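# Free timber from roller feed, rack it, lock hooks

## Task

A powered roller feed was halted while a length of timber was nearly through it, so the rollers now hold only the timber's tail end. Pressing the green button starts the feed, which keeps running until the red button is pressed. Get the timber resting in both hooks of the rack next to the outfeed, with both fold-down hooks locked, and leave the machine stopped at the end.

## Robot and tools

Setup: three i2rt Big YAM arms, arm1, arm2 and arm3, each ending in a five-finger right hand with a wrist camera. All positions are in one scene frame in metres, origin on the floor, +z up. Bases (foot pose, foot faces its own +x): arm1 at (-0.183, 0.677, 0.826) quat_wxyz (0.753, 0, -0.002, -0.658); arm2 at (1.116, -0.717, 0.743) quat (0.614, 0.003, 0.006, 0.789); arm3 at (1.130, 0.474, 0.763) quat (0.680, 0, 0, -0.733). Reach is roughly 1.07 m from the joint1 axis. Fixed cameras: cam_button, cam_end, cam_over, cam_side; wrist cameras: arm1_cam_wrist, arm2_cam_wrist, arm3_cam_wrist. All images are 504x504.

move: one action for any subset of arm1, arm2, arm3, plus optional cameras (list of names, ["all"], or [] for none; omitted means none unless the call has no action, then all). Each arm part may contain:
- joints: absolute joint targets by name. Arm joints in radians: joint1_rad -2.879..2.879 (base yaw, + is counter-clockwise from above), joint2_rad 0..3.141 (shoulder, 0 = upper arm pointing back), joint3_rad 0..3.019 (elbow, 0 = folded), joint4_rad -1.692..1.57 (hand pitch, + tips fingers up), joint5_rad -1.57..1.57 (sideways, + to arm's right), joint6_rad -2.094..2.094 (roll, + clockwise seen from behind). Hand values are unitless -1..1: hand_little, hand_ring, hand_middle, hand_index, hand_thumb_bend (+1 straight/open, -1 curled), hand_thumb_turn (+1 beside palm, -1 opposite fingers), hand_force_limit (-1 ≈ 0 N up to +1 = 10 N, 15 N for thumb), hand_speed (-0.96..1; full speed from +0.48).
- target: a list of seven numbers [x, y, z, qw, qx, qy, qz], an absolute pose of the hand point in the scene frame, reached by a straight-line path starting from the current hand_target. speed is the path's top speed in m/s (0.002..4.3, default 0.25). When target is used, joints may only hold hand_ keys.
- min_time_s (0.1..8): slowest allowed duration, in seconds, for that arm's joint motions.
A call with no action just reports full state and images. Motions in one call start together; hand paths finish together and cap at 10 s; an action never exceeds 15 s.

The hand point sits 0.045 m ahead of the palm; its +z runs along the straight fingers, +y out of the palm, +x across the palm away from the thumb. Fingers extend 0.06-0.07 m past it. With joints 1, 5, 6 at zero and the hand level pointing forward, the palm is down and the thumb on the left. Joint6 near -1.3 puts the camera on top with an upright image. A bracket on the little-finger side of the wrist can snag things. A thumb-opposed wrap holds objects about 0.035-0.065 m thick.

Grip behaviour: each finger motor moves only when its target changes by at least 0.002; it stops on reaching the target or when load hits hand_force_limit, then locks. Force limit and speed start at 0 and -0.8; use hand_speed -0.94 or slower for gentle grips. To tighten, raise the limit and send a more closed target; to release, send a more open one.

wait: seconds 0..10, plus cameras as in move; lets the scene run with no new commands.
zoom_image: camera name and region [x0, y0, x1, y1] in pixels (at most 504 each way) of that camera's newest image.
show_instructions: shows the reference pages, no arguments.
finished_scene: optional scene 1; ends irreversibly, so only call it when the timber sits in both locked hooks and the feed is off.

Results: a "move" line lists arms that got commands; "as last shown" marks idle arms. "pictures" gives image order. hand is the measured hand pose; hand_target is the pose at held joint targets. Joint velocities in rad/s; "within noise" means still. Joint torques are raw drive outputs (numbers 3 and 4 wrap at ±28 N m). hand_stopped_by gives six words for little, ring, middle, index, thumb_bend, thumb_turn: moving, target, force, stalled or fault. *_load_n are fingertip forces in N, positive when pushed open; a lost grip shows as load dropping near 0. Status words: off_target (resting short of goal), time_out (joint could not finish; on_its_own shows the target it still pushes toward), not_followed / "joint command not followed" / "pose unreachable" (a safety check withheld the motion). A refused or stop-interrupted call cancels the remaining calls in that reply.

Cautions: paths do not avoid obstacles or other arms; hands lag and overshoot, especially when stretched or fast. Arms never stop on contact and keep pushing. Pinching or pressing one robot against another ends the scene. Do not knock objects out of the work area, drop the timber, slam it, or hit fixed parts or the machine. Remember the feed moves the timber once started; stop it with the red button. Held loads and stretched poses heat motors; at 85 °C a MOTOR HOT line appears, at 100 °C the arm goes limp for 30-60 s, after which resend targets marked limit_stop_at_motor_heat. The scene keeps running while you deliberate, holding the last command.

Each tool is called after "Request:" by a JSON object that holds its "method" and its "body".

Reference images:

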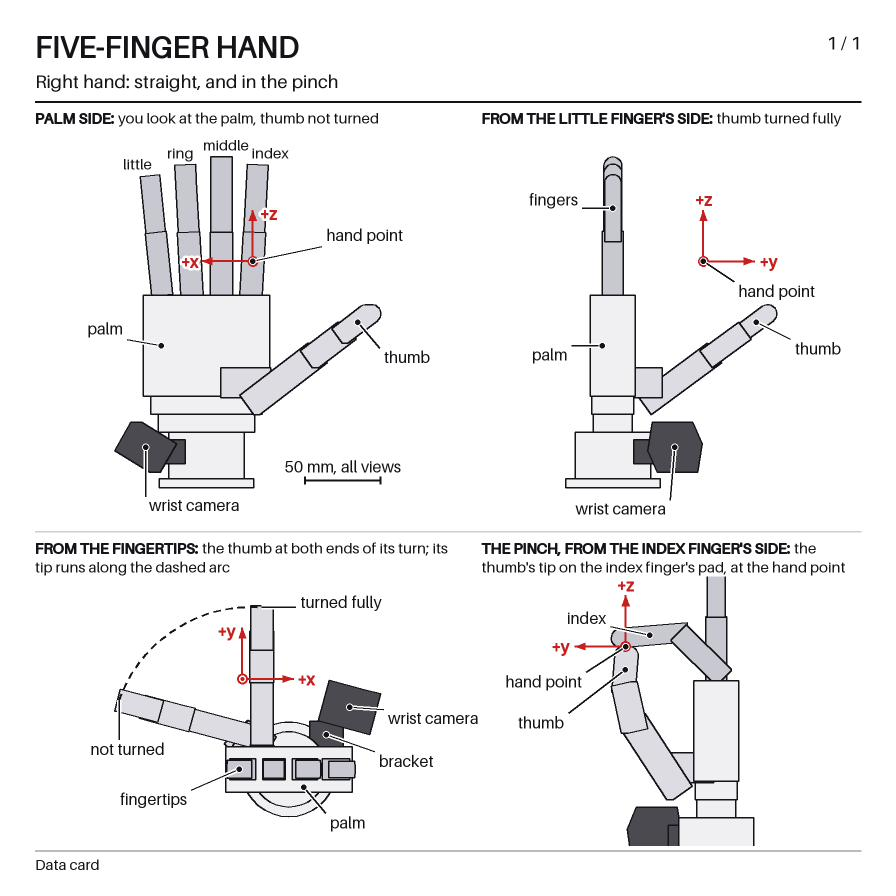

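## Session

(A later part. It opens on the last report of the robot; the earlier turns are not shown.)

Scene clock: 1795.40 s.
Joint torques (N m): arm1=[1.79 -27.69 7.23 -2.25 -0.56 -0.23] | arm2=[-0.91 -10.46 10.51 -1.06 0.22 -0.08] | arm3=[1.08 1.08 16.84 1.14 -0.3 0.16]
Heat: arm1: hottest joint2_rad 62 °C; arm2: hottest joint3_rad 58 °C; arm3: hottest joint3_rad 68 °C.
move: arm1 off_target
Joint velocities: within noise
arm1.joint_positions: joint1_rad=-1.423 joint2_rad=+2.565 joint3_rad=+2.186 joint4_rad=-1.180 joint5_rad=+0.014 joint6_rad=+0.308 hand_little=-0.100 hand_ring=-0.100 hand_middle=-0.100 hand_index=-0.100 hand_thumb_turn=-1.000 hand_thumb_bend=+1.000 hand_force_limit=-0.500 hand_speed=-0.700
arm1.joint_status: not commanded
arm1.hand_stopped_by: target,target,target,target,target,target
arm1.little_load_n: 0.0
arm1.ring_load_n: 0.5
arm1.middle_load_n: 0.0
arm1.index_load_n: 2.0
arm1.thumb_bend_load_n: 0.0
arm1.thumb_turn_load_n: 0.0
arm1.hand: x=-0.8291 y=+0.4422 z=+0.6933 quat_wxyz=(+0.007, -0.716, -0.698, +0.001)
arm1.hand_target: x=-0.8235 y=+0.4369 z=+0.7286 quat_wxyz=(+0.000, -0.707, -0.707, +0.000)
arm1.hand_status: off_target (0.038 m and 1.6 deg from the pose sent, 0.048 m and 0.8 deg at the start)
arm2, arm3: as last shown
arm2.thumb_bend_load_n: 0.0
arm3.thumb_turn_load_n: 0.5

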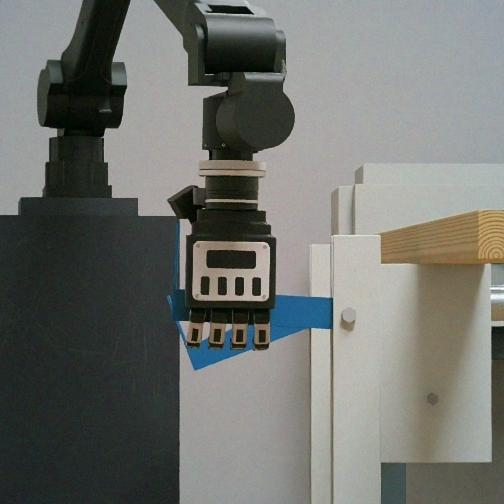

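Request:
{"method": "move", "body": {"arm1": {"target": [-0.823, 0.437, 0.655, 0, 0.7071, 0.7071, 0], "speed": 0.07}}}

Request:
{"method": "move", "body": {"arm1": {"joints": {"hand_little": 1, "hand_ring": 1, "hand_middle": 1, "hand_index": 1, "hand_speed": 0}}, "cameras": ["cam_end", "cam_side", "arm1_cam_wrist"]}}

Request:
{"method": "zoom_image", "body": {"camera": "cam_end", "region": [130, 180, 504, 480]}}

Request:
{"method": "zoom_image", "body": {"camera": "cam_side", "region": [60, 255, 110, 325]}}

Scene clock: 1803.97 s.
Joint torques (N m): arm1=[1.79 -21.42 6.41 0.57 -0.16 -0.16] | arm2=[-0.85 -10.58 10.54 -1.06 0.22 -0.08] | arm3=[1.26 1.2 16.83 1.1 -0.32 0.18]
Heat: arm1: hottest joint2_rad 64 °C; arm2: hottest joint3_rad 58 °C; arm3: hottest joint3_rad 68 °C.
move: arm1 off_target
Joint velocities: within noise
arm1.joint_positions: joint1_rad=-1.423 joint2_rad=+2.582 joint3_rad=+2.186 joint4_rad=-1.139 joint5_rad=+0.005 joint6_rad=+0.300 hand_little=-0.100 hand_ring=-0.100 hand_middle=-0.100 hand_index=-0.100 hand_thumb_turn=-1.000 hand_thumb_bend=+1.000 hand_force_limit=-0.500 hand_speed=-0.700
arm1.joint_status: not commanded
arm1.hand_stopped_by: target,target,target,target,target,target
arm1.little_load_n: 0.0
arm1.ring_load_n: 0.0
arm1.middle_load_n: 0.0
arm1.index_load_n: 0.0
arm1.thumb_bend_load_n: 0.0
arm1.thumb_turn_load_n: 0.0
arm1.hand: x=-0.8347 y=+0.4392 z=+0.6807 quat_wxyz=(+0.009, -0.713, -0.701, +0.014)
arm1.hand_target: x=-0.8224 y=+0.4375 z=+0.6556 quat_wxyz=(+0.000, -0.707, -0.707, +0.000)
arm1.hand_status: off_target (0.028 m and 2.1 deg from the pose sent, 0.039 m and 1.7 deg at the start)
arm2, arm3: as last shown
arm2.thumb_bend_load_n: -0.5
arm3.ring_load_n: -0.5
arm3.middle_load_n: -0.5
pictures: none

Scene clock: 1804.83 s.
Joint torques (N m): arm1=[1.9 -21.42 6.39 0.57 -0.15 -0.15] | arm2=[-0.91 -10.52 10.51 -1.06 0.22 -0.08] | arm3=[1.08 1.08 16.81 1.14 -0.3 0.17]
Heat: arm1: hottest joint2_rad 64 °C; arm2: hottest joint3_rad 58 °C; arm3: hottest joint3_rad 68 °C.
move: arm1 done
Joint velocities: within noise
arm1.joint_positions: joint1_rad=-1.423 joint2_rad=+2.582 joint3_rad=+2.186 joint4_rad=-1.139 joint5_rad=+0.005 joint6_rad=+0.300 hand_little=+1.000 hand_ring=+1.000 hand_middle=+1.000 hand_index=+1.000 hand_thumb_turn=-1.000 hand_thumb_bend=+1.000 hand_force_limit=-0.500 hand_speed=+0.000
arm1.joint_status: all done
arm1.hand_stopped_by: target,target,target,target,target,target
arm1.little_load_n: 0.0
arm1.ring_load_n: 0.0
arm1.middle_load_n: 0.0
arm1.index_load_n: 0.0
arm1.thumb_bend_load_n: 0.0
arm1.thumb_turn_load_n: 0.0
arm1.hand: x=-0.8347 y=+0.4391 z=+0.6807 quat_wxyz=(+0.009, -0.713, -0.701, +0.014)
arm1.hand_target: x=-0.8224 y=+0.4375 z=+0.6556 quat_wxyz=(+0.000, -0.707, -0.707, +0.000)
arm1.hand_status: not commanded
arm2: as last shown
arm2.thumb_bend_load_n: 0.0
arm2.thumb_turn_load_n: 0.5
arm3.joint_positions: joint1_rad=+0.475 joint2_rad=+0.221 joint3_rad=+0.372 joint4_rad=+0.043 joint5_rad=+1.373 joint6_rad=-1.538 hand_little=+1.000 hand_ring=+1.000 hand_middle=+1.000 hand_index=+1.000 hand_thumb_turn=-1.000 hand_thumb_bend=+1.000 hand_force_limit=+0.000 hand_speed=+0.200
arm3.joint_status: not commanded
arm3.hand_stopped_by: target,target,target,target,target,target
arm3.little_load_n: 0.0
arm3.ring_load_n: 0.0
arm3.middle_load_n: 0.0
arm3.index_load_n: 0.0
arm3.thumb_bend_load_n: 0.0
arm3.thumb_turn_load_n: 0.5
arm3.hand: x=+0.9841 y=+0.2985 z=+1.0782 quat_wxyz=(+0.661, +0.128, -0.681, +0.287)
arm3.hand_target: x=+0.9842 y=+0.3005 z=+1.0993 quat_wxyz=(+0.654, +0.112, -0.681, +0.309)
arm3.hand_status: not commanded
pictures: arm1_cam_wrist, cam_end, cam_side

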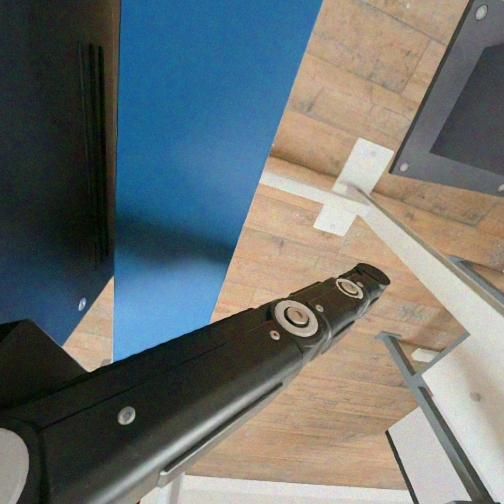

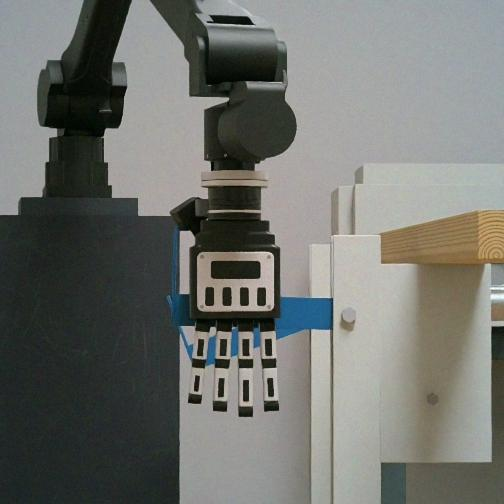

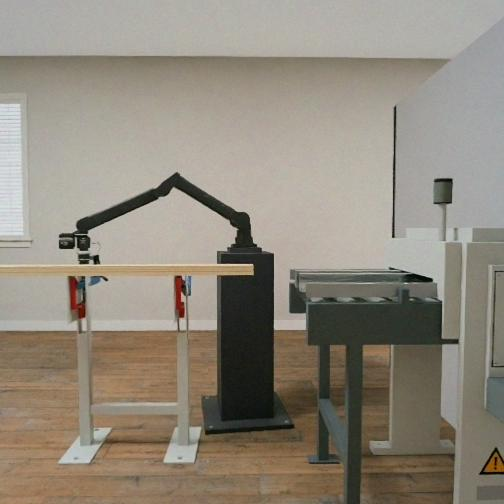

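Scaled by 1.348 from the camera's image (finer frame: 720x720).

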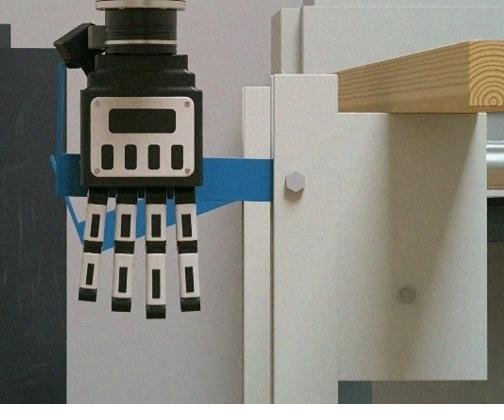

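Scaled by 7.200 from the camera's image (finer frame: 720x720).

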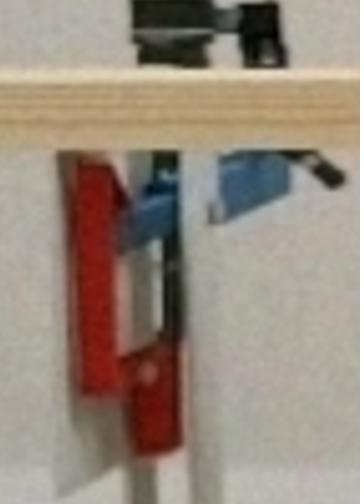

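Request:
{"method": "move", "body": {"arm1": {"target": [-0.823, 0.437, 0.88, 0, 0.7071, 0.7071, 0], "speed": 0.2}}}

Request:
{"method": "move", "body": {"arm1": {"target": [-0.417, 0.437, 0.88, 0, 0.7071, 0.7071, 0], "speed": 0.25}, "cameras": ["cam_end", "cam_side", "arm1_cam_wrist", "cam_over"]}}

Request:
{"method": "zoom_image", "body": {"camera": "cam_end", "region": [130, 180, 504, 480]}}

Request:
{"method": "zoom_image", "body": {"camera": "arm1_cam_wrist", "region": [130, 0, 360, 300]}}

Scene clock: 1818.03 s.
Joint torques (N m): arm1=[1.73 -22.42 10.54 -0.21 -0.14 -0.15] | arm2=[-0.73 -10.46 10.51 -1.06 0.22 -0.08] | arm3=[1.26 1.08 16.8 1.14 -0.32 0.16]
Heat: arm1: hottest joint2_rad 62 °C; arm2: hottest joint3_rad 58 °C; arm3: hottest joint3_rad 69 °C.
move: arm1 done
Joint velocities: within noise
arm1.joint_positions: joint1_rad=-1.422 joint2_rad=+2.389 joint3_rad=+2.335 joint4_rad=-1.530 joint5_rad=+0.005 joint6_rad=+0.300 hand_little=+1.000 hand_ring=+1.000 hand_middle=+1.000 hand_index=+1.000 hand_thumb_turn=-1.000 hand_thumb_bend=+1.000 hand_force_limit=-0.500 hand_speed=+0.000
arm1.joint_status: not commanded
arm1.hand_stopped_by: target,target,target,target,target,target
arm1.little_load_n: 0.0
arm1.ring_load_n: 0.0
arm1.middle_load_n: 0.0
arm1.index_load_n: 0.0
arm1.thumb_bend_load_n: 0.0
arm1.thumb_turn_load_n: 0.0
arm1.hand: x=-0.8175 y=+0.4439 z=+0.8752 quat_wxyz=(-0.003, -0.713, -0.702, -0.008)
arm1.hand_target: x=-0.8227 y=+0.4372 z=+0.8799 quat_wxyz=(+0.000, -0.707, -0.707, +0.000)
arm1.hand_status: done (0.010 m and 1.3 deg from the pose sent, 0.200 m and 2.1 deg at the start)
arm2, arm3: as last shown
arm2.ring_load_n: 0.5
arm2.thumb_turn_load_n: 0.0
arm3.thumb_turn_load_n: 0.0
pictures: none

Scene clock: 1820.53 s.
Joint torques (N m): arm1=[1.32 -9 5.55 0.58 0 0.01] | arm2=[-0.85 -10.58 10.52 -1.07 0.22 -0.08] | arm3=[1.14 1.08 16.8 1.1 -0.31 0.16]
Heat: arm1: hottest joint2_rad 62 °C; arm2: hottest joint3_rad 58 °C; arm3: hottest joint3_rad 69 °C.
move: arm1 done
Joint velocities: within noise
arm1.joint_positions: joint1_rad=-1.087 joint2_rad=+1.415 joint3_rad=+0.899 joint4_rad=-1.050 joint5_rad=+0.002 joint6_rad=+0.612 hand_little=+1.000 hand_ring=+1.000 hand_middle=+1.000 hand_index=+1.000 hand_thumb_turn=-1.000 hand_thumb_bend=+1.000 hand_force_limit=-0.500 hand_speed=+0.000
arm1.joint_status: not commanded
arm1.hand_stopped_by: target,target,target,target,target,target
arm1.little_load_n: 0.0
arm1.ring_load_n: 0.0
arm1.middle_load_n: 0.0
arm1.index_load_n: 0.0
arm1.thumb_bend_load_n: 0.0
arm1.thumb_turn_load_n: 0.0
arm1.hand: x=-0.4193 y=+0.4362 z=+0.8839 quat_wxyz=(+0.000, -0.704, -0.710, +0.001)
arm1.hand_target: x=-0.4170 y=+0.4370 z=+0.8801 quat_wxyz=(+0.000, -0.707, -0.707, +0.000)
arm1.hand_status: done (0.005 m and 0.5 deg from the pose sent, 0.401 m and 1.3 deg at the start)
arm2, arm3: as last shown
arm2.ring_load_n: 0.0
pictures: arm1_cam_wrist, cam_end, cam_over, cam_side

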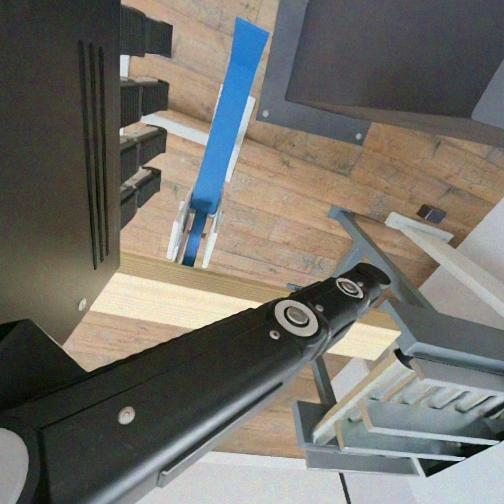

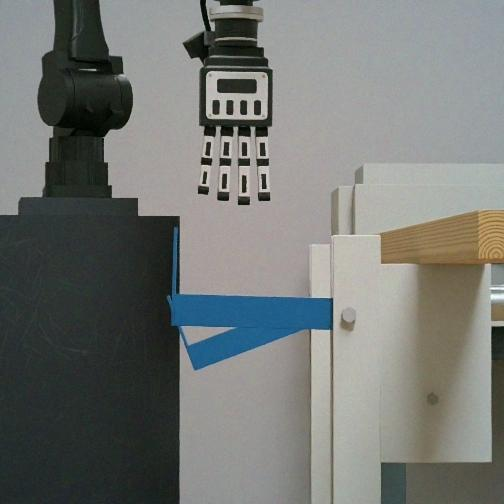

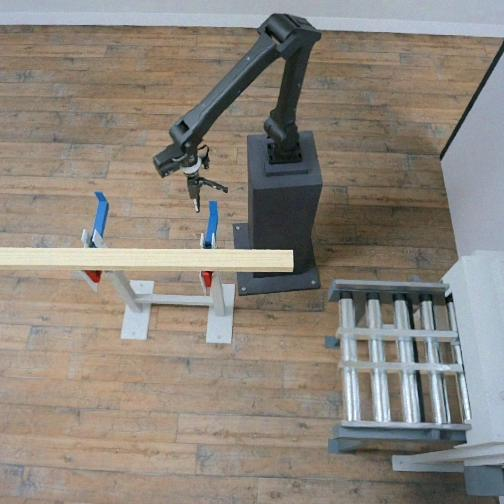

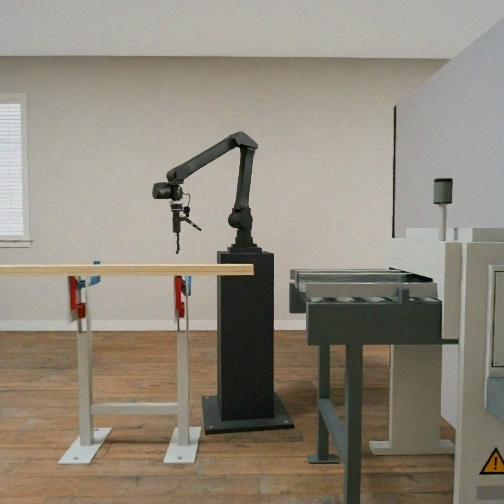

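Scaled by 1.348 from the camera's image (finer frame: 720x720).

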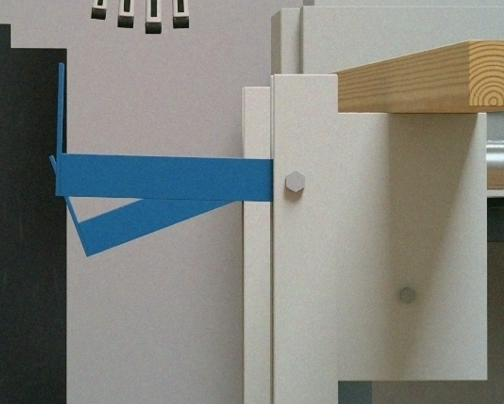

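Scaled by 1.680 from the camera's image (finer frame: 720x720).

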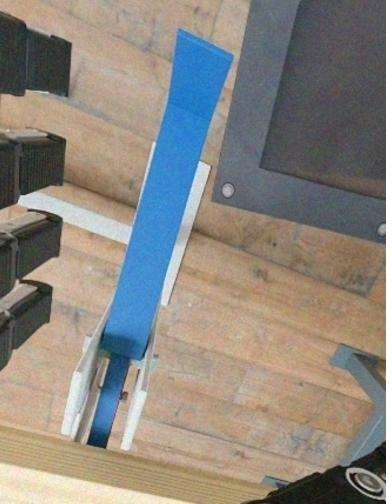

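Request:
{"method": "move", "body": {"arm1": {"target": [-0.419, 0.439, 0.72, 0, 0.7071, 0.7071, 0], "speed": 0.15}, "cameras": ["cam_end", "arm1_cam_wrist"]}}

Request:
{"method": "move", "body": {"arm1": {"target": [-0.419, 0.439, 0.60, 0, 0.7071, 0.7071, 0], "speed": 0.1}, "cameras": ["cam_end", "cam_side", "arm1_cam_wrist"]}}

Request:
{"method": "zoom_image", "body": {"camera": "cam_end", "region": [130, 180, 380, 430]}}

Scene clock: 1836.30 s.
Joint torques (N m): arm1=[0.5 -9.93 3.21 0.58 0 -0.09] | arm2=[-0.79 -10.52 10.51 -1.09 0.21 -0.08] | arm3=[0.97 1.26 16.8 1.17 -0.3 0.15]
Heat: arm1: hottest joint2_rad 59 °C; arm2: hottest joint3_rad 58 °C; arm3: hottest joint3_rad 69 °C.
move: arm1 done
Joint velocities: within noise
arm1.joint_positions: joint1_rad=-1.087 joint2_rad=+1.753 joint3_rad=+0.750 joint4_rad=-0.556 joint5_rad=+0.002 joint6_rad=+0.612 hand_little=+1.000 hand_ring=+1.000 hand_middle=+1.000 hand_index=+1.000 hand_thumb_turn=-1.000 hand_thumb_bend=+1.000 hand_force_limit=-0.500 hand_speed=+0.000
arm1.joint_status: not commanded
arm1.hand_stopped_by: target,target,target,target,target,target
arm1.little_load_n: 0.0
arm1.ring_load_n: 0.0
arm1.middle_load_n: 0.0
arm1.index_load_n: 0.0
arm1.thumb_bend_load_n: 0.0
arm1.thumb_turn_load_n: 0.0
arm1.hand: x=-0.4208 y=+0.4344 z=+0.7255 quat_wxyz=(+0.000, -0.704, -0.710, +0.005)
arm1.hand_target: x=-0.4188 y=+0.4391 z=+0.7202 quat_wxyz=(+0.000, -0.707, -0.707, +0.000)
arm1.hand_status: done (0.007 m and 0.7 deg from the pose sent, 0.164 m and 0.5 deg at the start)
arm2.joint_positions: joint1_rad=-0.012 joint2_rad=+1.399 joint3_rad=+1.080 joint4_rad=-1.256 joint5_rad=+0.008 joint6_rad=+0.242 hand_little=-1.000 hand_ring=-1.000 hand_middle=-1.000 hand_index=+1.000 hand_thumb_turn=+1.000 hand_thumb_bend=+1.000 hand_force_limit=+0.000 hand_speed=+0.200
arm2.joint_status: not commanded
arm2.hand_stopped_by: target,target,target,target,target,target
arm2.little_load_n: 0.0
arm2.ring_load_n: 0.0
arm2.middle_load_n: 0.0
arm2.index_load_n: 0.0
arm2.thumb_bend_load_n: 0.0
arm2.thumb_turn_load_n: 0.0
arm2.hand: x=+0.9985 y=-0.4013 z=+0.8693 quat_wxyz=(+0.004, +1.000, -0.003, -0.002)
arm2.hand_target: x=+0.9999 y=-0.3972 z=+0.8798 quat_wxyz=(+0.000, +1.000, +0.000, +0.000)
arm2.hand_status: not commanded
arm3: as last shown
pictures: arm1_cam_wrist, cam_end

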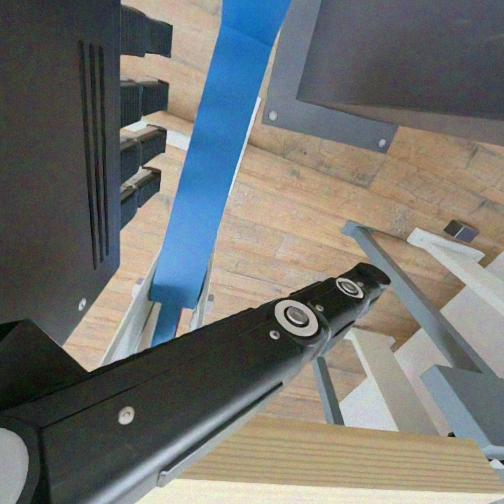

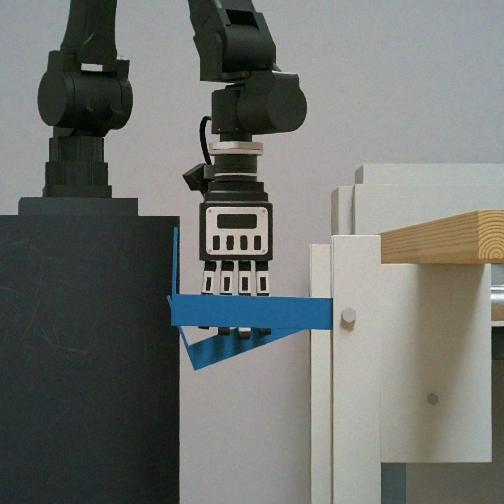

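Scene clock: 1838.03 s.
Joint torques (N m): arm1=[0.67 -10.46 2.17 0.62 -0.04 -0.09] | arm2=[-0.85 -10.52 10.5 -1.06 0.21 -0.08] | arm3=[1.03 1.14 16.8 1.17 -0.32 0.17]
Heat: arm1: hottest joint2_rad 59 °C; arm2: hottest joint3_rad 58 °C; arm3: hottest joint3_rad 69 °C.
move: arm1 done
Joint velocities: within noise
arm1.joint_positions: joint1_rad=-1.091 joint2_rad=+2.103 joint3_rad=+0.760 joint4_rad=-0.223 joint5_rad=+0.003 joint6_rad=+0.612 hand_little=+1.000 hand_ring=+1.000 hand_middle=+1.000 hand_index=+1.000 hand_thumb_turn=-1.000 hand_thumb_bend=+1.000 hand_force_limit=-0.500 hand_speed=+0.000
arm1.joint_status: not commanded
arm1.hand_stopped_by: target,target,target,target,target,target
arm1.little_load_n: 0.0
arm1.ring_load_n: 0.0
arm1.middle_load_n: 0.0
arm1.index_load_n: 0.0
arm1.thumb_bend_load_n: 0.0
arm1.thumb_turn_load_n: 0.0
arm1.hand: x=-0.4169 y=+0.4384 z=+0.6074 quat_wxyz=(+0.000, -0.706, -0.708, +0.002)
arm1.hand_target: x=-0.4189 y=+0.4391 z=+0.6002 quat_wxyz=(+0.000, -0.707, -0.707, +0.000)
arm1.hand_status: done (0.008 m and 0.3 deg from the pose sent, 0.126 m and 0.7 deg at the start)
arm2, arm3: as last shown
pictures: arm1_cam_wrist, cam_end, cam_side

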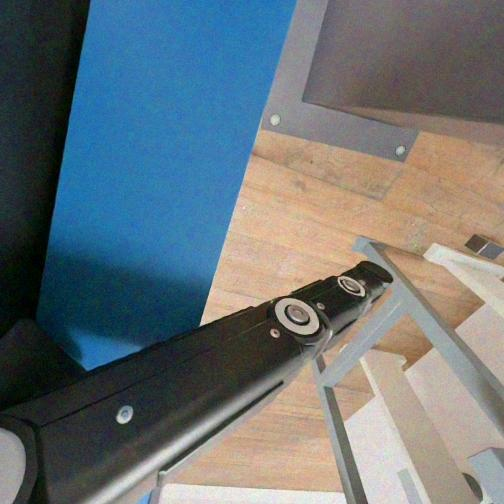

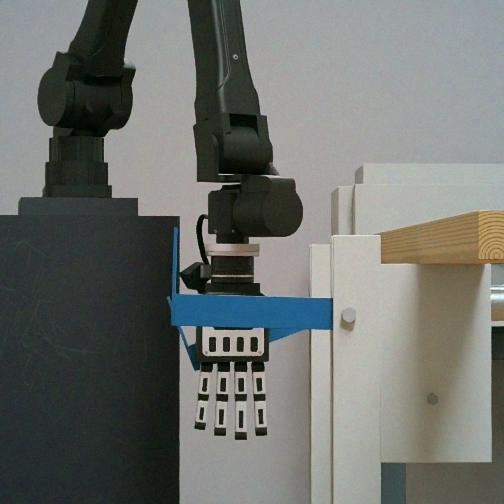

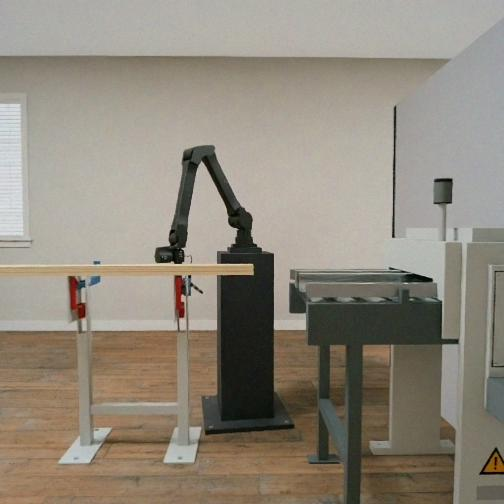

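Scaled by 2.016 from the camera's image (finer frame: 720x720).

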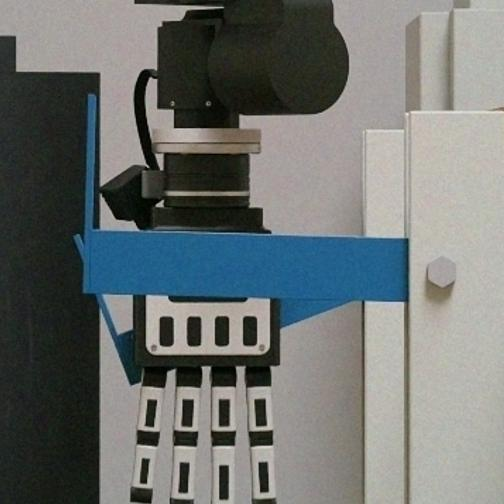

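Close the fingers beneath the near bar and raise.

Request:
{"method": "move", "body": {"arm1": {"joints": {"hand_little": -0.1, "hand_ring": -0.1, "hand_middle": -0.1, "hand_index": -0.1, "hand_force_limit": -0.5, "hand_speed": -0.6}}, "cameras": ["arm1_cam_wrist"]}}

Request:
{"method": "move", "body": {"arm1": {"target": [-0.417, 0.437, 0.66, 0, 0.7071, 0.7071, 0], "speed": 0.06}, "cameras": ["cam_end", "cam_side"]}}

Request:
{"method": "zoom_image", "body": {"camera": "cam_end", "region": [130, 180, 380, 430]}}

Scene clock: 1843.30 s.
Joint torques (N m): arm1=[0.67 -10.4 2.14 0.61 -0.04 -0.1] | arm2=[-0.79 -10.52 10.48 -1.06 0.22 -0.08] | arm3=[1.26 1.08 16.83 1.16 -0.32 0.16]
Heat: arm1: hottest joint2_rad 58 °C; arm2: hottest joint3_rad 58 °C; arm3: hottest joint3_rad 69 °C.
move: arm1 done
Joint velocities: within noise
arm1.joint_positions: joint1_rad=-1.091 joint2_rad=+2.103 joint3_rad=+0.760 joint4_rad=-0.223 joint5_rad=+0.003 joint6_rad=+0.612 hand_little=-0.100 hand_ring=-0.100 hand_middle=-0.100 hand_index=-0.100 hand_thumb_turn=-1.000 hand_thumb_bend=+1.000 hand_force_limit=-0.500 hand_speed=-0.600
arm1.joint_status: all done
arm1.hand_stopped_by: target,target,target,target,target,target
arm1.little_load_n: 0.0
arm1.ring_load_n: 0.0
arm1.middle_load_n: 0.0
arm1.index_load_n: 0.0
arm1.thumb_bend_load_n: 0.0
arm1.thumb_turn_load_n: 0.0
arm1.hand: x=-0.4169 y=+0.4384 z=+0.6074 quat_wxyz=(+0.000, -0.706, -0.708, +0.002)
arm1.hand_target: x=-0.4189 y=+0.4391 z=+0.6002 quat_wxyz=(+0.000, -0.707, -0.707, +0.000)
arm1.hand_status: not commanded
arm2, arm3: as last shown
arm3.thumb_bend_load_n: 0.5

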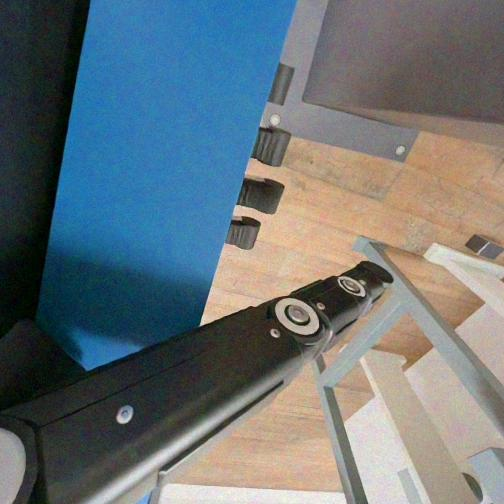

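Scene clock: 1844.83 s.
Joint torques (N m): arm1=[1.49 -12.86 1.46 -0.57 -0.07 -0.02] | arm2=[-0.85 -10.58 10.51 -1.07 0.22 -0.08] | arm3=[1.08 1.08 16.8 1.16 -0.32 0.16]
Heat: arm1: hottest joint2_rad 58 °C; arm2: hottest joint3_rad 58 °C; arm3: hottest joint3_rad 69 °C.
move: arm1 done
Joint velocities: within noise
arm1.joint_positions: joint1_rad=-1.091 joint2_rad=+1.956 joint3_rad=+0.752 joint4_rad=-0.350 joint5_rad=+0.004 joint6_rad=+0.612 hand_little=-0.100 hand_ring=-0.100 hand_middle=-0.100 hand_index=-0.100 hand_thumb_turn=-1.000 hand_thumb_bend=+1.000 hand_force_limit=-0.500 hand_speed=-0.600
arm1.joint_status: not commanded
arm1.hand_stopped_by: target,target,target,target,target,target
arm1.little_load_n: 2.5
arm1.ring_load_n: 0.0
arm1.middle_load_n: 0.0
arm1.index_load_n: 0.0
arm1.thumb_bend_load_n: 0.0
arm1.thumb_turn_load_n: 0.0
arm1.hand: x=-0.4238 y=+0.4340 z=+0.6561 quat_wxyz=(+0.001, -0.706, -0.708, +0.007)
arm1.hand_target: x=-0.4170 y=+0.4370 z=+0.6598 quat_wxyz=(+0.000, -0.707, -0.707, +0.000)
arm1.hand_status: done (0.008 m and 0.9 deg from the pose sent, 0.053 m and 0.3 deg at the start)
arm2, arm3: as last shown
arm3.thumb_bend_load_n: 0.0
arm3.thumb_turn_load_n: 0.5

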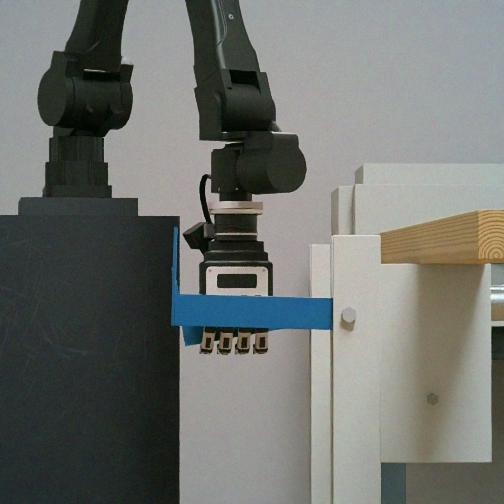

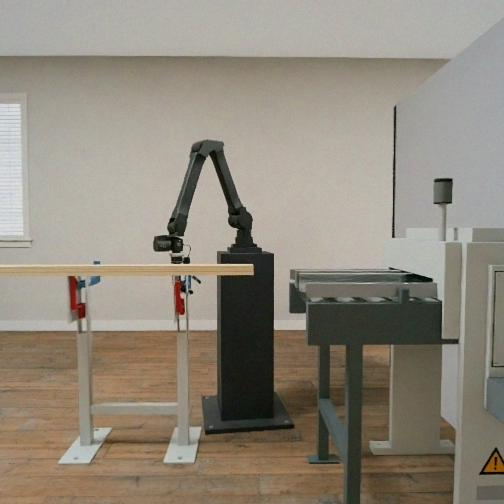

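Scaled by 2.016 from the camera's image (finer frame: 720x720).

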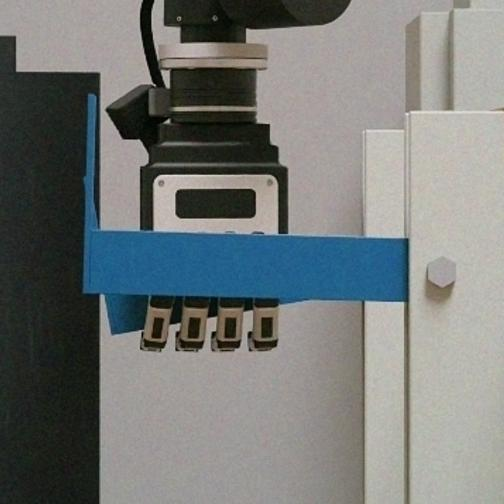

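Request:
{"method": "move", "body": {"arm1": {"target": [-0.417, 0.437, 0.69, 0, 0.7071, 0.7071, 0], "speed": 0.05}, "cameras": ["cam_end", "cam_side"]}}

Request:
{"method": "move", "body": {"arm1": {"target": [-0.417, 0.437, 0.712, 0, 0.7071, 0.7071, 0], "speed": 0.04}, "cameras": ["cam_end", "cam_side"]}}

Request:
{"method": "zoom_image", "body": {"camera": "cam_end", "region": [130, 180, 380, 430]}}

Request:
{"method": "zoom_image", "body": {"camera": "cam_side", "region": [160, 255, 210, 325]}}

Scene clock: 1853.57 s.
Joint torques (N m): arm1=[1.49 -13.22 2 -0.95 -0.63 -0.1] | arm2=[-0.85 -10.52 10.52 -1.07 0.21 -0.08] | arm3=[0.97 1.14 16.81 1.14 -0.31 0.17]
Heat: arm1: hottest joint2_rad 57 °C; arm2: hottest joint3_rad 58 °C; arm3: hottest joint3_rad 69 °C.
move: arm1 off_target
Joint velocities: within noise
arm1.joint_positions: joint1_rad=-1.091 joint2_rad=+1.875 joint3_rad=+0.749 joint4_rad=-0.426 joint5_rad=+0.016 joint6_rad=+0.622 hand_little=-0.100 hand_ring=-0.100 hand_middle=-0.100 hand_index=-0.100 hand_thumb_turn=-1.000 hand_thumb_bend=+1.000 hand_force_limit=-0.500 hand_speed=-0.600
arm1.joint_status: not commanded
arm1.hand_stopped_by: target,target,target,target,target,target
arm1.little_load_n: 0.0
arm1.ring_load_n: 0.5
arm1.middle_load_n: 0.0
arm1.index_load_n: 2.5
arm1.thumb_bend_load_n: 0.0
arm1.thumb_turn_load_n: 0.0
arm1.hand: x=-0.4264 y=+0.4349 z=+0.6826 quat_wxyz=(+0.008, -0.709, -0.705, +0.007)
arm1.hand_target: x=-0.4171 y=+0.4370 z=+0.6895 quat_wxyz=(+0.000, -0.707, -0.707, +0.000)
arm1.hand_status: off_target (0.012 m and 1.3 deg from the pose sent, 0.035 m and 0.9 deg at the start)
arm2, arm3: as last shown
arm3.thumb_turn_load_n: 0.0

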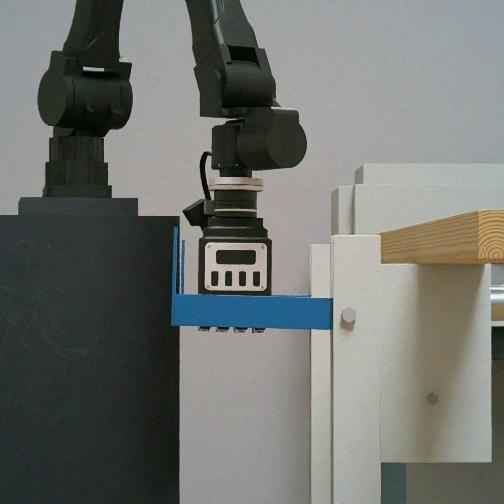

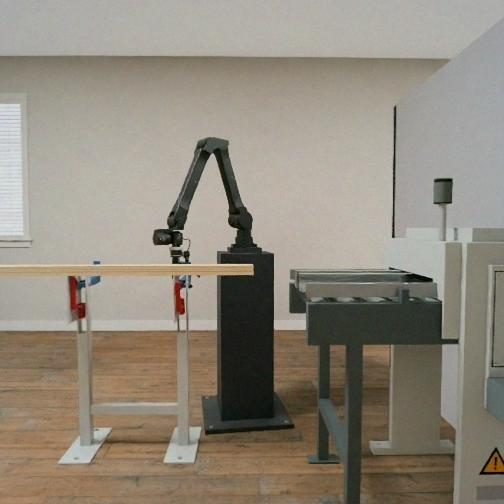

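Scene clock: 1854.63 s.
Joint torques (N m): arm1=[1.55 -16.62 2.19 -2.54 -0.77 -0.3] | arm2=[-0.91 -10.58 10.52 -1.06 0.2 -0.08] | arm3=[1.14 1.14 16.81 1.16 -0.32 0.15]
Heat: arm1: hottest joint2_rad 57 °C; arm2: hottest joint3_rad 58 °C; arm3: hottest joint3_rad 69 °C.
move: arm1 off_target
Joint velocities: within noise
arm1.joint_positions: joint1_rad=-1.091 joint2_rad=+1.861 joint3_rad=+0.749 joint4_rad=-0.446 joint5_rad=+0.019 joint6_rad=+0.643 hand_little=-0.100 hand_ring=-0.100 hand_middle=-0.100 hand_index=-0.099 hand_thumb_turn=-1.000 hand_thumb_bend=+1.000 hand_force_limit=-0.500 hand_speed=-0.600
arm1.joint_status: not commanded
arm1.hand_stopped_by: target,target,target,target,target,target
arm1.little_load_n: 0.0
arm1.ring_load_n: 0.0
arm1.middle_load_n: 0.5
arm1.index_load_n: 7.0
arm1.thumb_bend_load_n: 0.0
arm1.thumb_turn_load_n: 0.0
arm1.hand: x=-0.4260 y=+0.4352 z=+0.6872 quat_wxyz=(+0.009, -0.717, -0.697, +0.004)
arm1.hand_target: x=-0.4171 y=+0.4368 z=+0.7093 quat_wxyz=(+0.000, -0.707, -0.707, +0.001)
arm1.hand_status: off_target (0.026 m and 1.9 deg from the pose sent, 0.031 m and 1.3 deg at the start)
arm2: as last shown
arm3.joint_positions: joint1_rad=+0.475 joint2_rad=+0.221 joint3_rad=+0.372 joint4_rad=+0.043 joint5_rad=+1.373 joint6_rad=-1.538 hand_little=+1.000 hand_ring=+1.000 hand_middle=+1.000 hand_index=+1.000 hand_thumb_turn=-1.000 hand_thumb_bend=+1.000 hand_force_limit=+0.000 hand_speed=+0.200
arm3.joint_status: not commanded
arm3.hand_stopped_by: target,target,target,target,target,target
arm3.little_load_n: 0.0
arm3.ring_load_n: 0.0
arm3.middle_load_n: 0.0
arm3.index_load_n: 0.0
arm3.thumb_bend_load_n: 0.0
arm3.thumb_turn_load_n: 0.0
arm3.hand: x=+0.9841 y=+0.2985 z=+1.0782 quat_wxyz=(+0.661, +0.128, -0.681, +0.287)
arm3.hand_target: x=+0.9842 y=+0.3005 z=+1.0993 quat_wxyz=(+0.654, +0.112, -0.681, +0.309)
arm3.hand_status: not commanded

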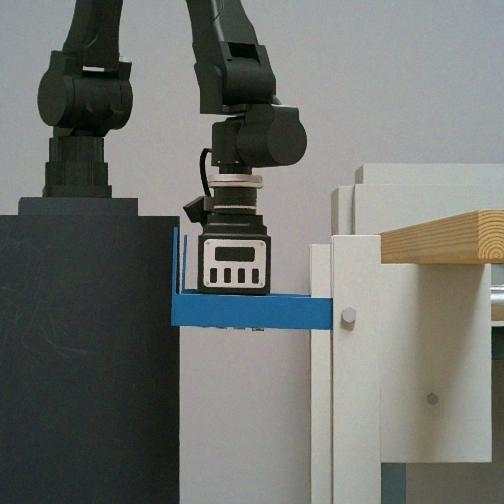

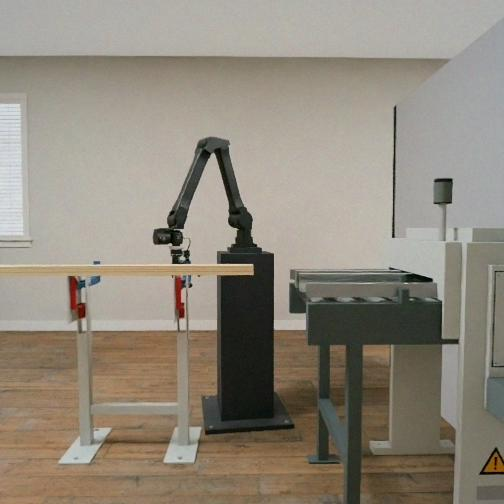

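Scaled by 2.016 from the camera's image (finer frame: 720x720).

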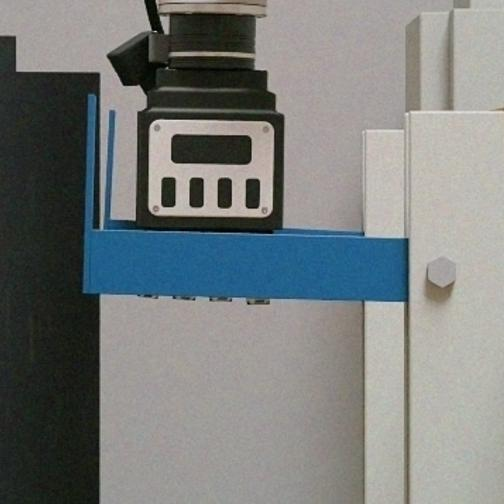

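Scaled by 7.200 from the camera's image (finer frame: 720x720).

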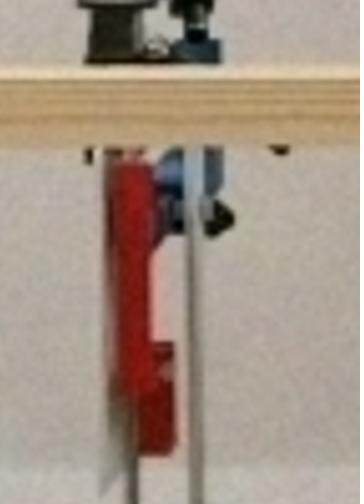

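Request:
{"method": "move", "body": {"arm1": {"target": [-0.417, 0.437, 0.655, 0, 0.7071, 0.7071, 0], "speed": 0.07}, "cameras": ["cam_end"]}}

Request:
{"method": "move", "body": {"arm1": {"joints": {"hand_little": 1, "hand_ring": 1, "hand_middle": 1, "hand_index": 1, "hand_speed": 0}}}}

Request:
{"method": "move", "body": {"arm1": {"target": [-0.417, 0.437, 0.86, 0, 0.7071, 0.7071, 0], "speed": 0.2}, "cameras": ["cam_end", "cam_side", "arm1_cam_wrist"]}}

Request:
{"method": "zoom_image", "body": {"camera": "cam_end", "region": [130, 180, 504, 480]}}

Request:
{"method": "zoom_image", "body": {"camera": "cam_side", "region": [60, 255, 210, 335]}}

Request:
{"method": "zoom_image", "body": {"camera": "arm1_cam_wrist", "region": [130, 0, 360, 300]}}

Scene clock: 1865.50 s.
Joint torques (N m): arm1=[1.44 -10.4 1.88 0.57 -0.17 -0.16] | arm2=[-0.79 -10.46 10.51 -1.1 0.21 -0.08] | arm3=[0.97 1.14 16.83 1.16 -0.3 0.16]
Heat: arm1: hottest joint2_rad 56 °C; arm2: hottest joint3_rad 58 °C; arm3: hottest joint3_rad 69 °C.
move: arm1 done
Joint velocities: within noise
arm1.joint_positions: joint1_rad=-1.091 joint2_rad=+1.939 joint3_rad=+0.749 joint4_rad=-0.364 joint5_rad=+0.006 joint6_rad=+0.628 hand_little=-0.100 hand_ring=-0.100 hand_middle=-0.100 hand_index=-0.100 hand_thumb_turn=-1.000 hand_thumb_bend=+1.000 hand_force_limit=-0.500 hand_speed=-0.600
arm1.joint_status: not commanded
arm1.hand_stopped_by: target,target,target,target,target,target
arm1.little_load_n: 0.0
arm1.ring_load_n: 0.0
arm1.middle_load_n: 0.0
arm1.index_load_n: 0.0
arm1.thumb_bend_load_n: 0.0
arm1.thumb_turn_load_n: 0.0
arm1.hand: x=-0.4241 y=+0.4338 z=+0.6614 quat_wxyz=(+0.003, -0.711, -0.703, +0.007)
arm1.hand_target: x=-0.4169 y=+0.4372 z=+0.6552 quat_wxyz=(+0.000, -0.707, -0.707, +0.000)
arm1.hand_status: done (0.010 m and 1.1 deg from the pose sent, 0.033 m and 1.9 deg at the start)
arm2, arm3: as last shown
arm2.middle_load_n: 0.5
arm3.little_load_n: -0.5
arm3.thumb_turn_load_n: 0.5

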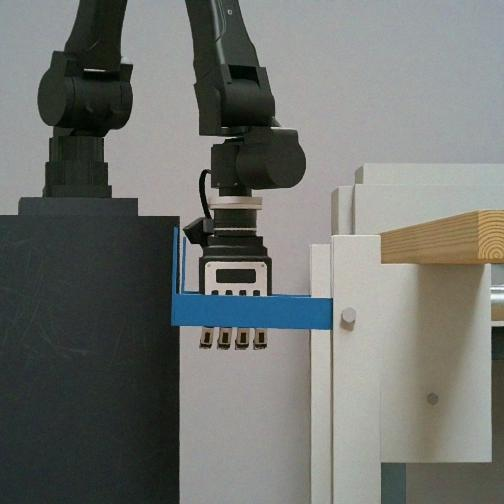

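Scene clock: 1866.37 s.
Joint torques (N m): arm1=[1.32 -10.46 1.88 0.62 -0.16 -0.16] | arm2=[-0.91 -10.46 10.51 -1.06 0.21 -0.08] | arm3=[1.08 1.2 16.85 1.17 -0.3 0.16]
Heat: arm1: hottest joint2_rad 56 °C; arm2: hottest joint3_rad 58 °C; arm3: hottest joint3_rad 69 °C.
move: arm1 done
Joint velocities: within noise
arm1.joint_positions: joint1_rad=-1.091 joint2_rad=+1.939 joint3_rad=+0.749 joint4_rad=-0.364 joint5_rad=+0.006 joint6_rad=+0.628 hand_little=+1.000 hand_ring=+1.000 hand_middle=+1.000 hand_index=+1.000 hand_thumb_turn=-1.000 hand_thumb_bend=+1.000 hand_force_limit=-0.500 hand_speed=+0.000
arm1.joint_status: all done
arm1.hand_stopped_by: target,target,target,target,target,target
arm1.little_load_n: 0.0
arm1.ring_load_n: 0.0
arm1.middle_load_n: 0.0
arm1.index_load_n: 0.0
arm1.thumb_bend_load_n: 0.0
arm1.thumb_turn_load_n: 0.0
arm1.hand: x=-0.4241 y=+0.4338 z=+0.6614 quat_wxyz=(+0.002, -0.711, -0.703, +0.007)
arm1.hand_target: x=-0.4169 y=+0.4372 z=+0.6553 quat_wxyz=(+0.000, -0.707, -0.707, +0.000)
arm1.hand_status: not commanded
arm2, arm3: as last shown
arm2.middle_load_n: 0.0
arm3.little_load_n: 0.0
arm3.thumb_turn_load_n: 0.0
pictures: none

Scene clock: 1868.13 s.
Joint torques (N m): arm1=[1.67 -8.29 8.28 -0.2 -0.12 -0.14] | arm2=[-0.85 -10.52 10.52 -1.05 0.21 -0.07] | arm3=[1.03 1.03 16.83 1.14 -0.31 0.16]
Heat: arm1: hottest joint2_rad 55 °C; arm2: hottest joint3_rad 58 °C; arm3: hottest joint3_rad 69 °C.
move: arm1 off_target
Joint velocities: within noise
arm1.joint_positions: joint1_rad=-1.091 joint2_rad=+1.439 joint3_rad=+0.830 joint4_rad=-0.972 joint5_rad=+0.005 joint6_rad=+0.628 hand_little=+1.000 hand_ring=+1.000 hand_middle=+1.000 hand_index=+1.000 hand_thumb_turn=-1.000 hand_thumb_bend=+1.000 hand_force_limit=-0.500 hand_speed=+0.000
arm1.joint_status: not commanded
arm1.hand_stopped_by: target,target,target,target,target,target
arm1.little_load_n: 0.0
arm1.ring_load_n: 0.0
arm1.middle_load_n: 0.0
arm1.index_load_n: 0.0
arm1.thumb_bend_load_n: 0.0
arm1.thumb_turn_load_n: 0.0
arm1.hand: x=-0.4098 y=+0.4444 z=+0.8536 quat_wxyz=(+0.000, -0.711, -0.703, -0.006)
arm1.hand_target: x=-0.4169 y=+0.4371 z=+0.8600 quat_wxyz=(+0.000, -0.707, -0.707, +0.000)
arm1.hand_status: off_target (0.012 m and 1.0 deg from the pose sent, 0.199 m and 1.1 deg at the start)
arm2.joint_positions: joint1_rad=-0.012 joint2_rad=+1.399 joint3_rad=+1.080 joint4_rad=-1.256 joint5_rad=+0.008 joint6_rad=+0.242 hand_little=-1.000 hand_ring=-1.000 hand_middle=-1.000 hand_index=+1.000 hand_thumb_turn=+1.000 hand_thumb_bend=+1.000 hand_force_limit=+0.000 hand_speed=+0.200
arm2.joint_status: not commanded
arm2.hand_stopped_by: target,target,target,target,target,target
arm2.little_load_n: 0.0
arm2.ring_load_n: 0.0
arm2.middle_load_n: 0.0
arm2.index_load_n: 0.0
arm2.thumb_bend_load_n: 0.0
arm2.thumb_turn_load_n: 0.0
arm2.hand: x=+0.9985 y=-0.4013 z=+0.8693 quat_wxyz=(+0.004, +1.000, -0.003, -0.002)
arm2.hand_target: x=+0.9999 y=-0.3972 z=+0.8798 quat_wxyz=(+0.000, +1.000, +0.000, +0.000)
arm2.hand_status: not commanded
arm3: as last shown
arm3.thumb_turn_load_n: 0.5
pictures: arm1_cam_wrist, cam_end, cam_side

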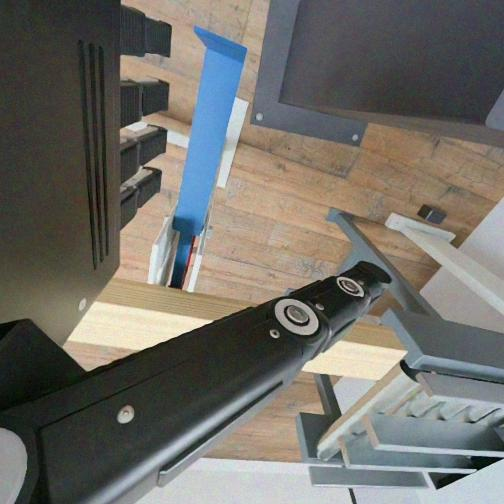

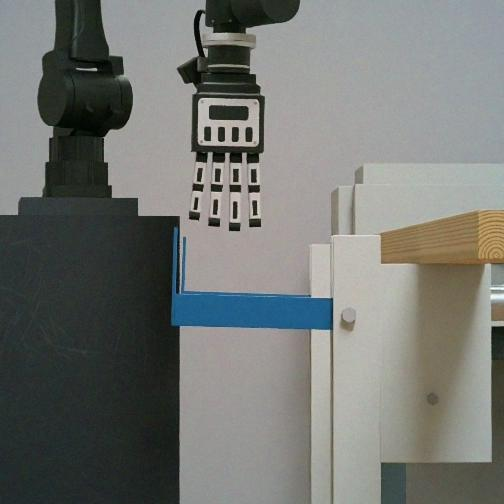

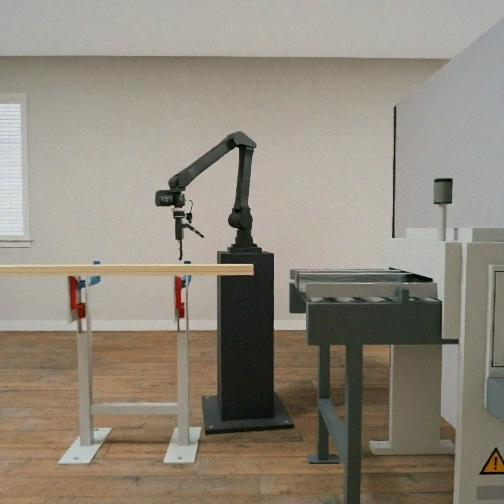

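Scaled by 1.348 from the camera's image (finer frame: 720x720).

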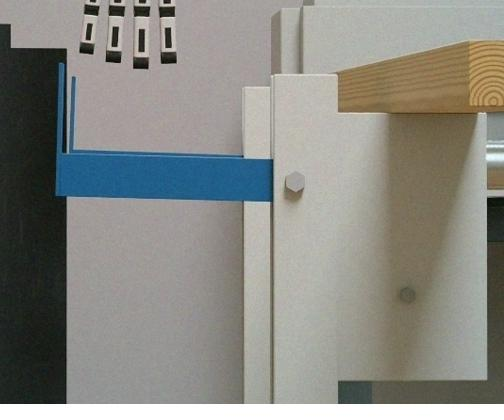

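Scaled by 3.360 from the camera's image (finer frame: 720x720).

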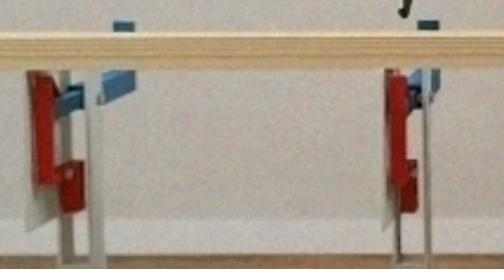

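Scaled by 1.680 from the camera's image (finer frame: 720x720).

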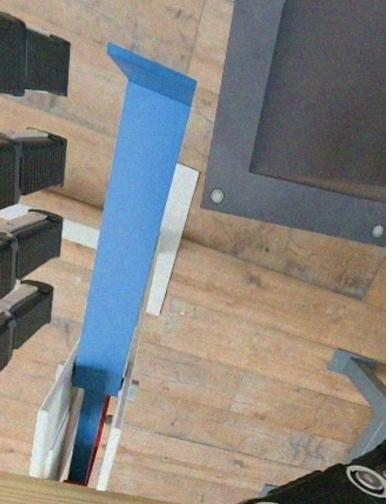

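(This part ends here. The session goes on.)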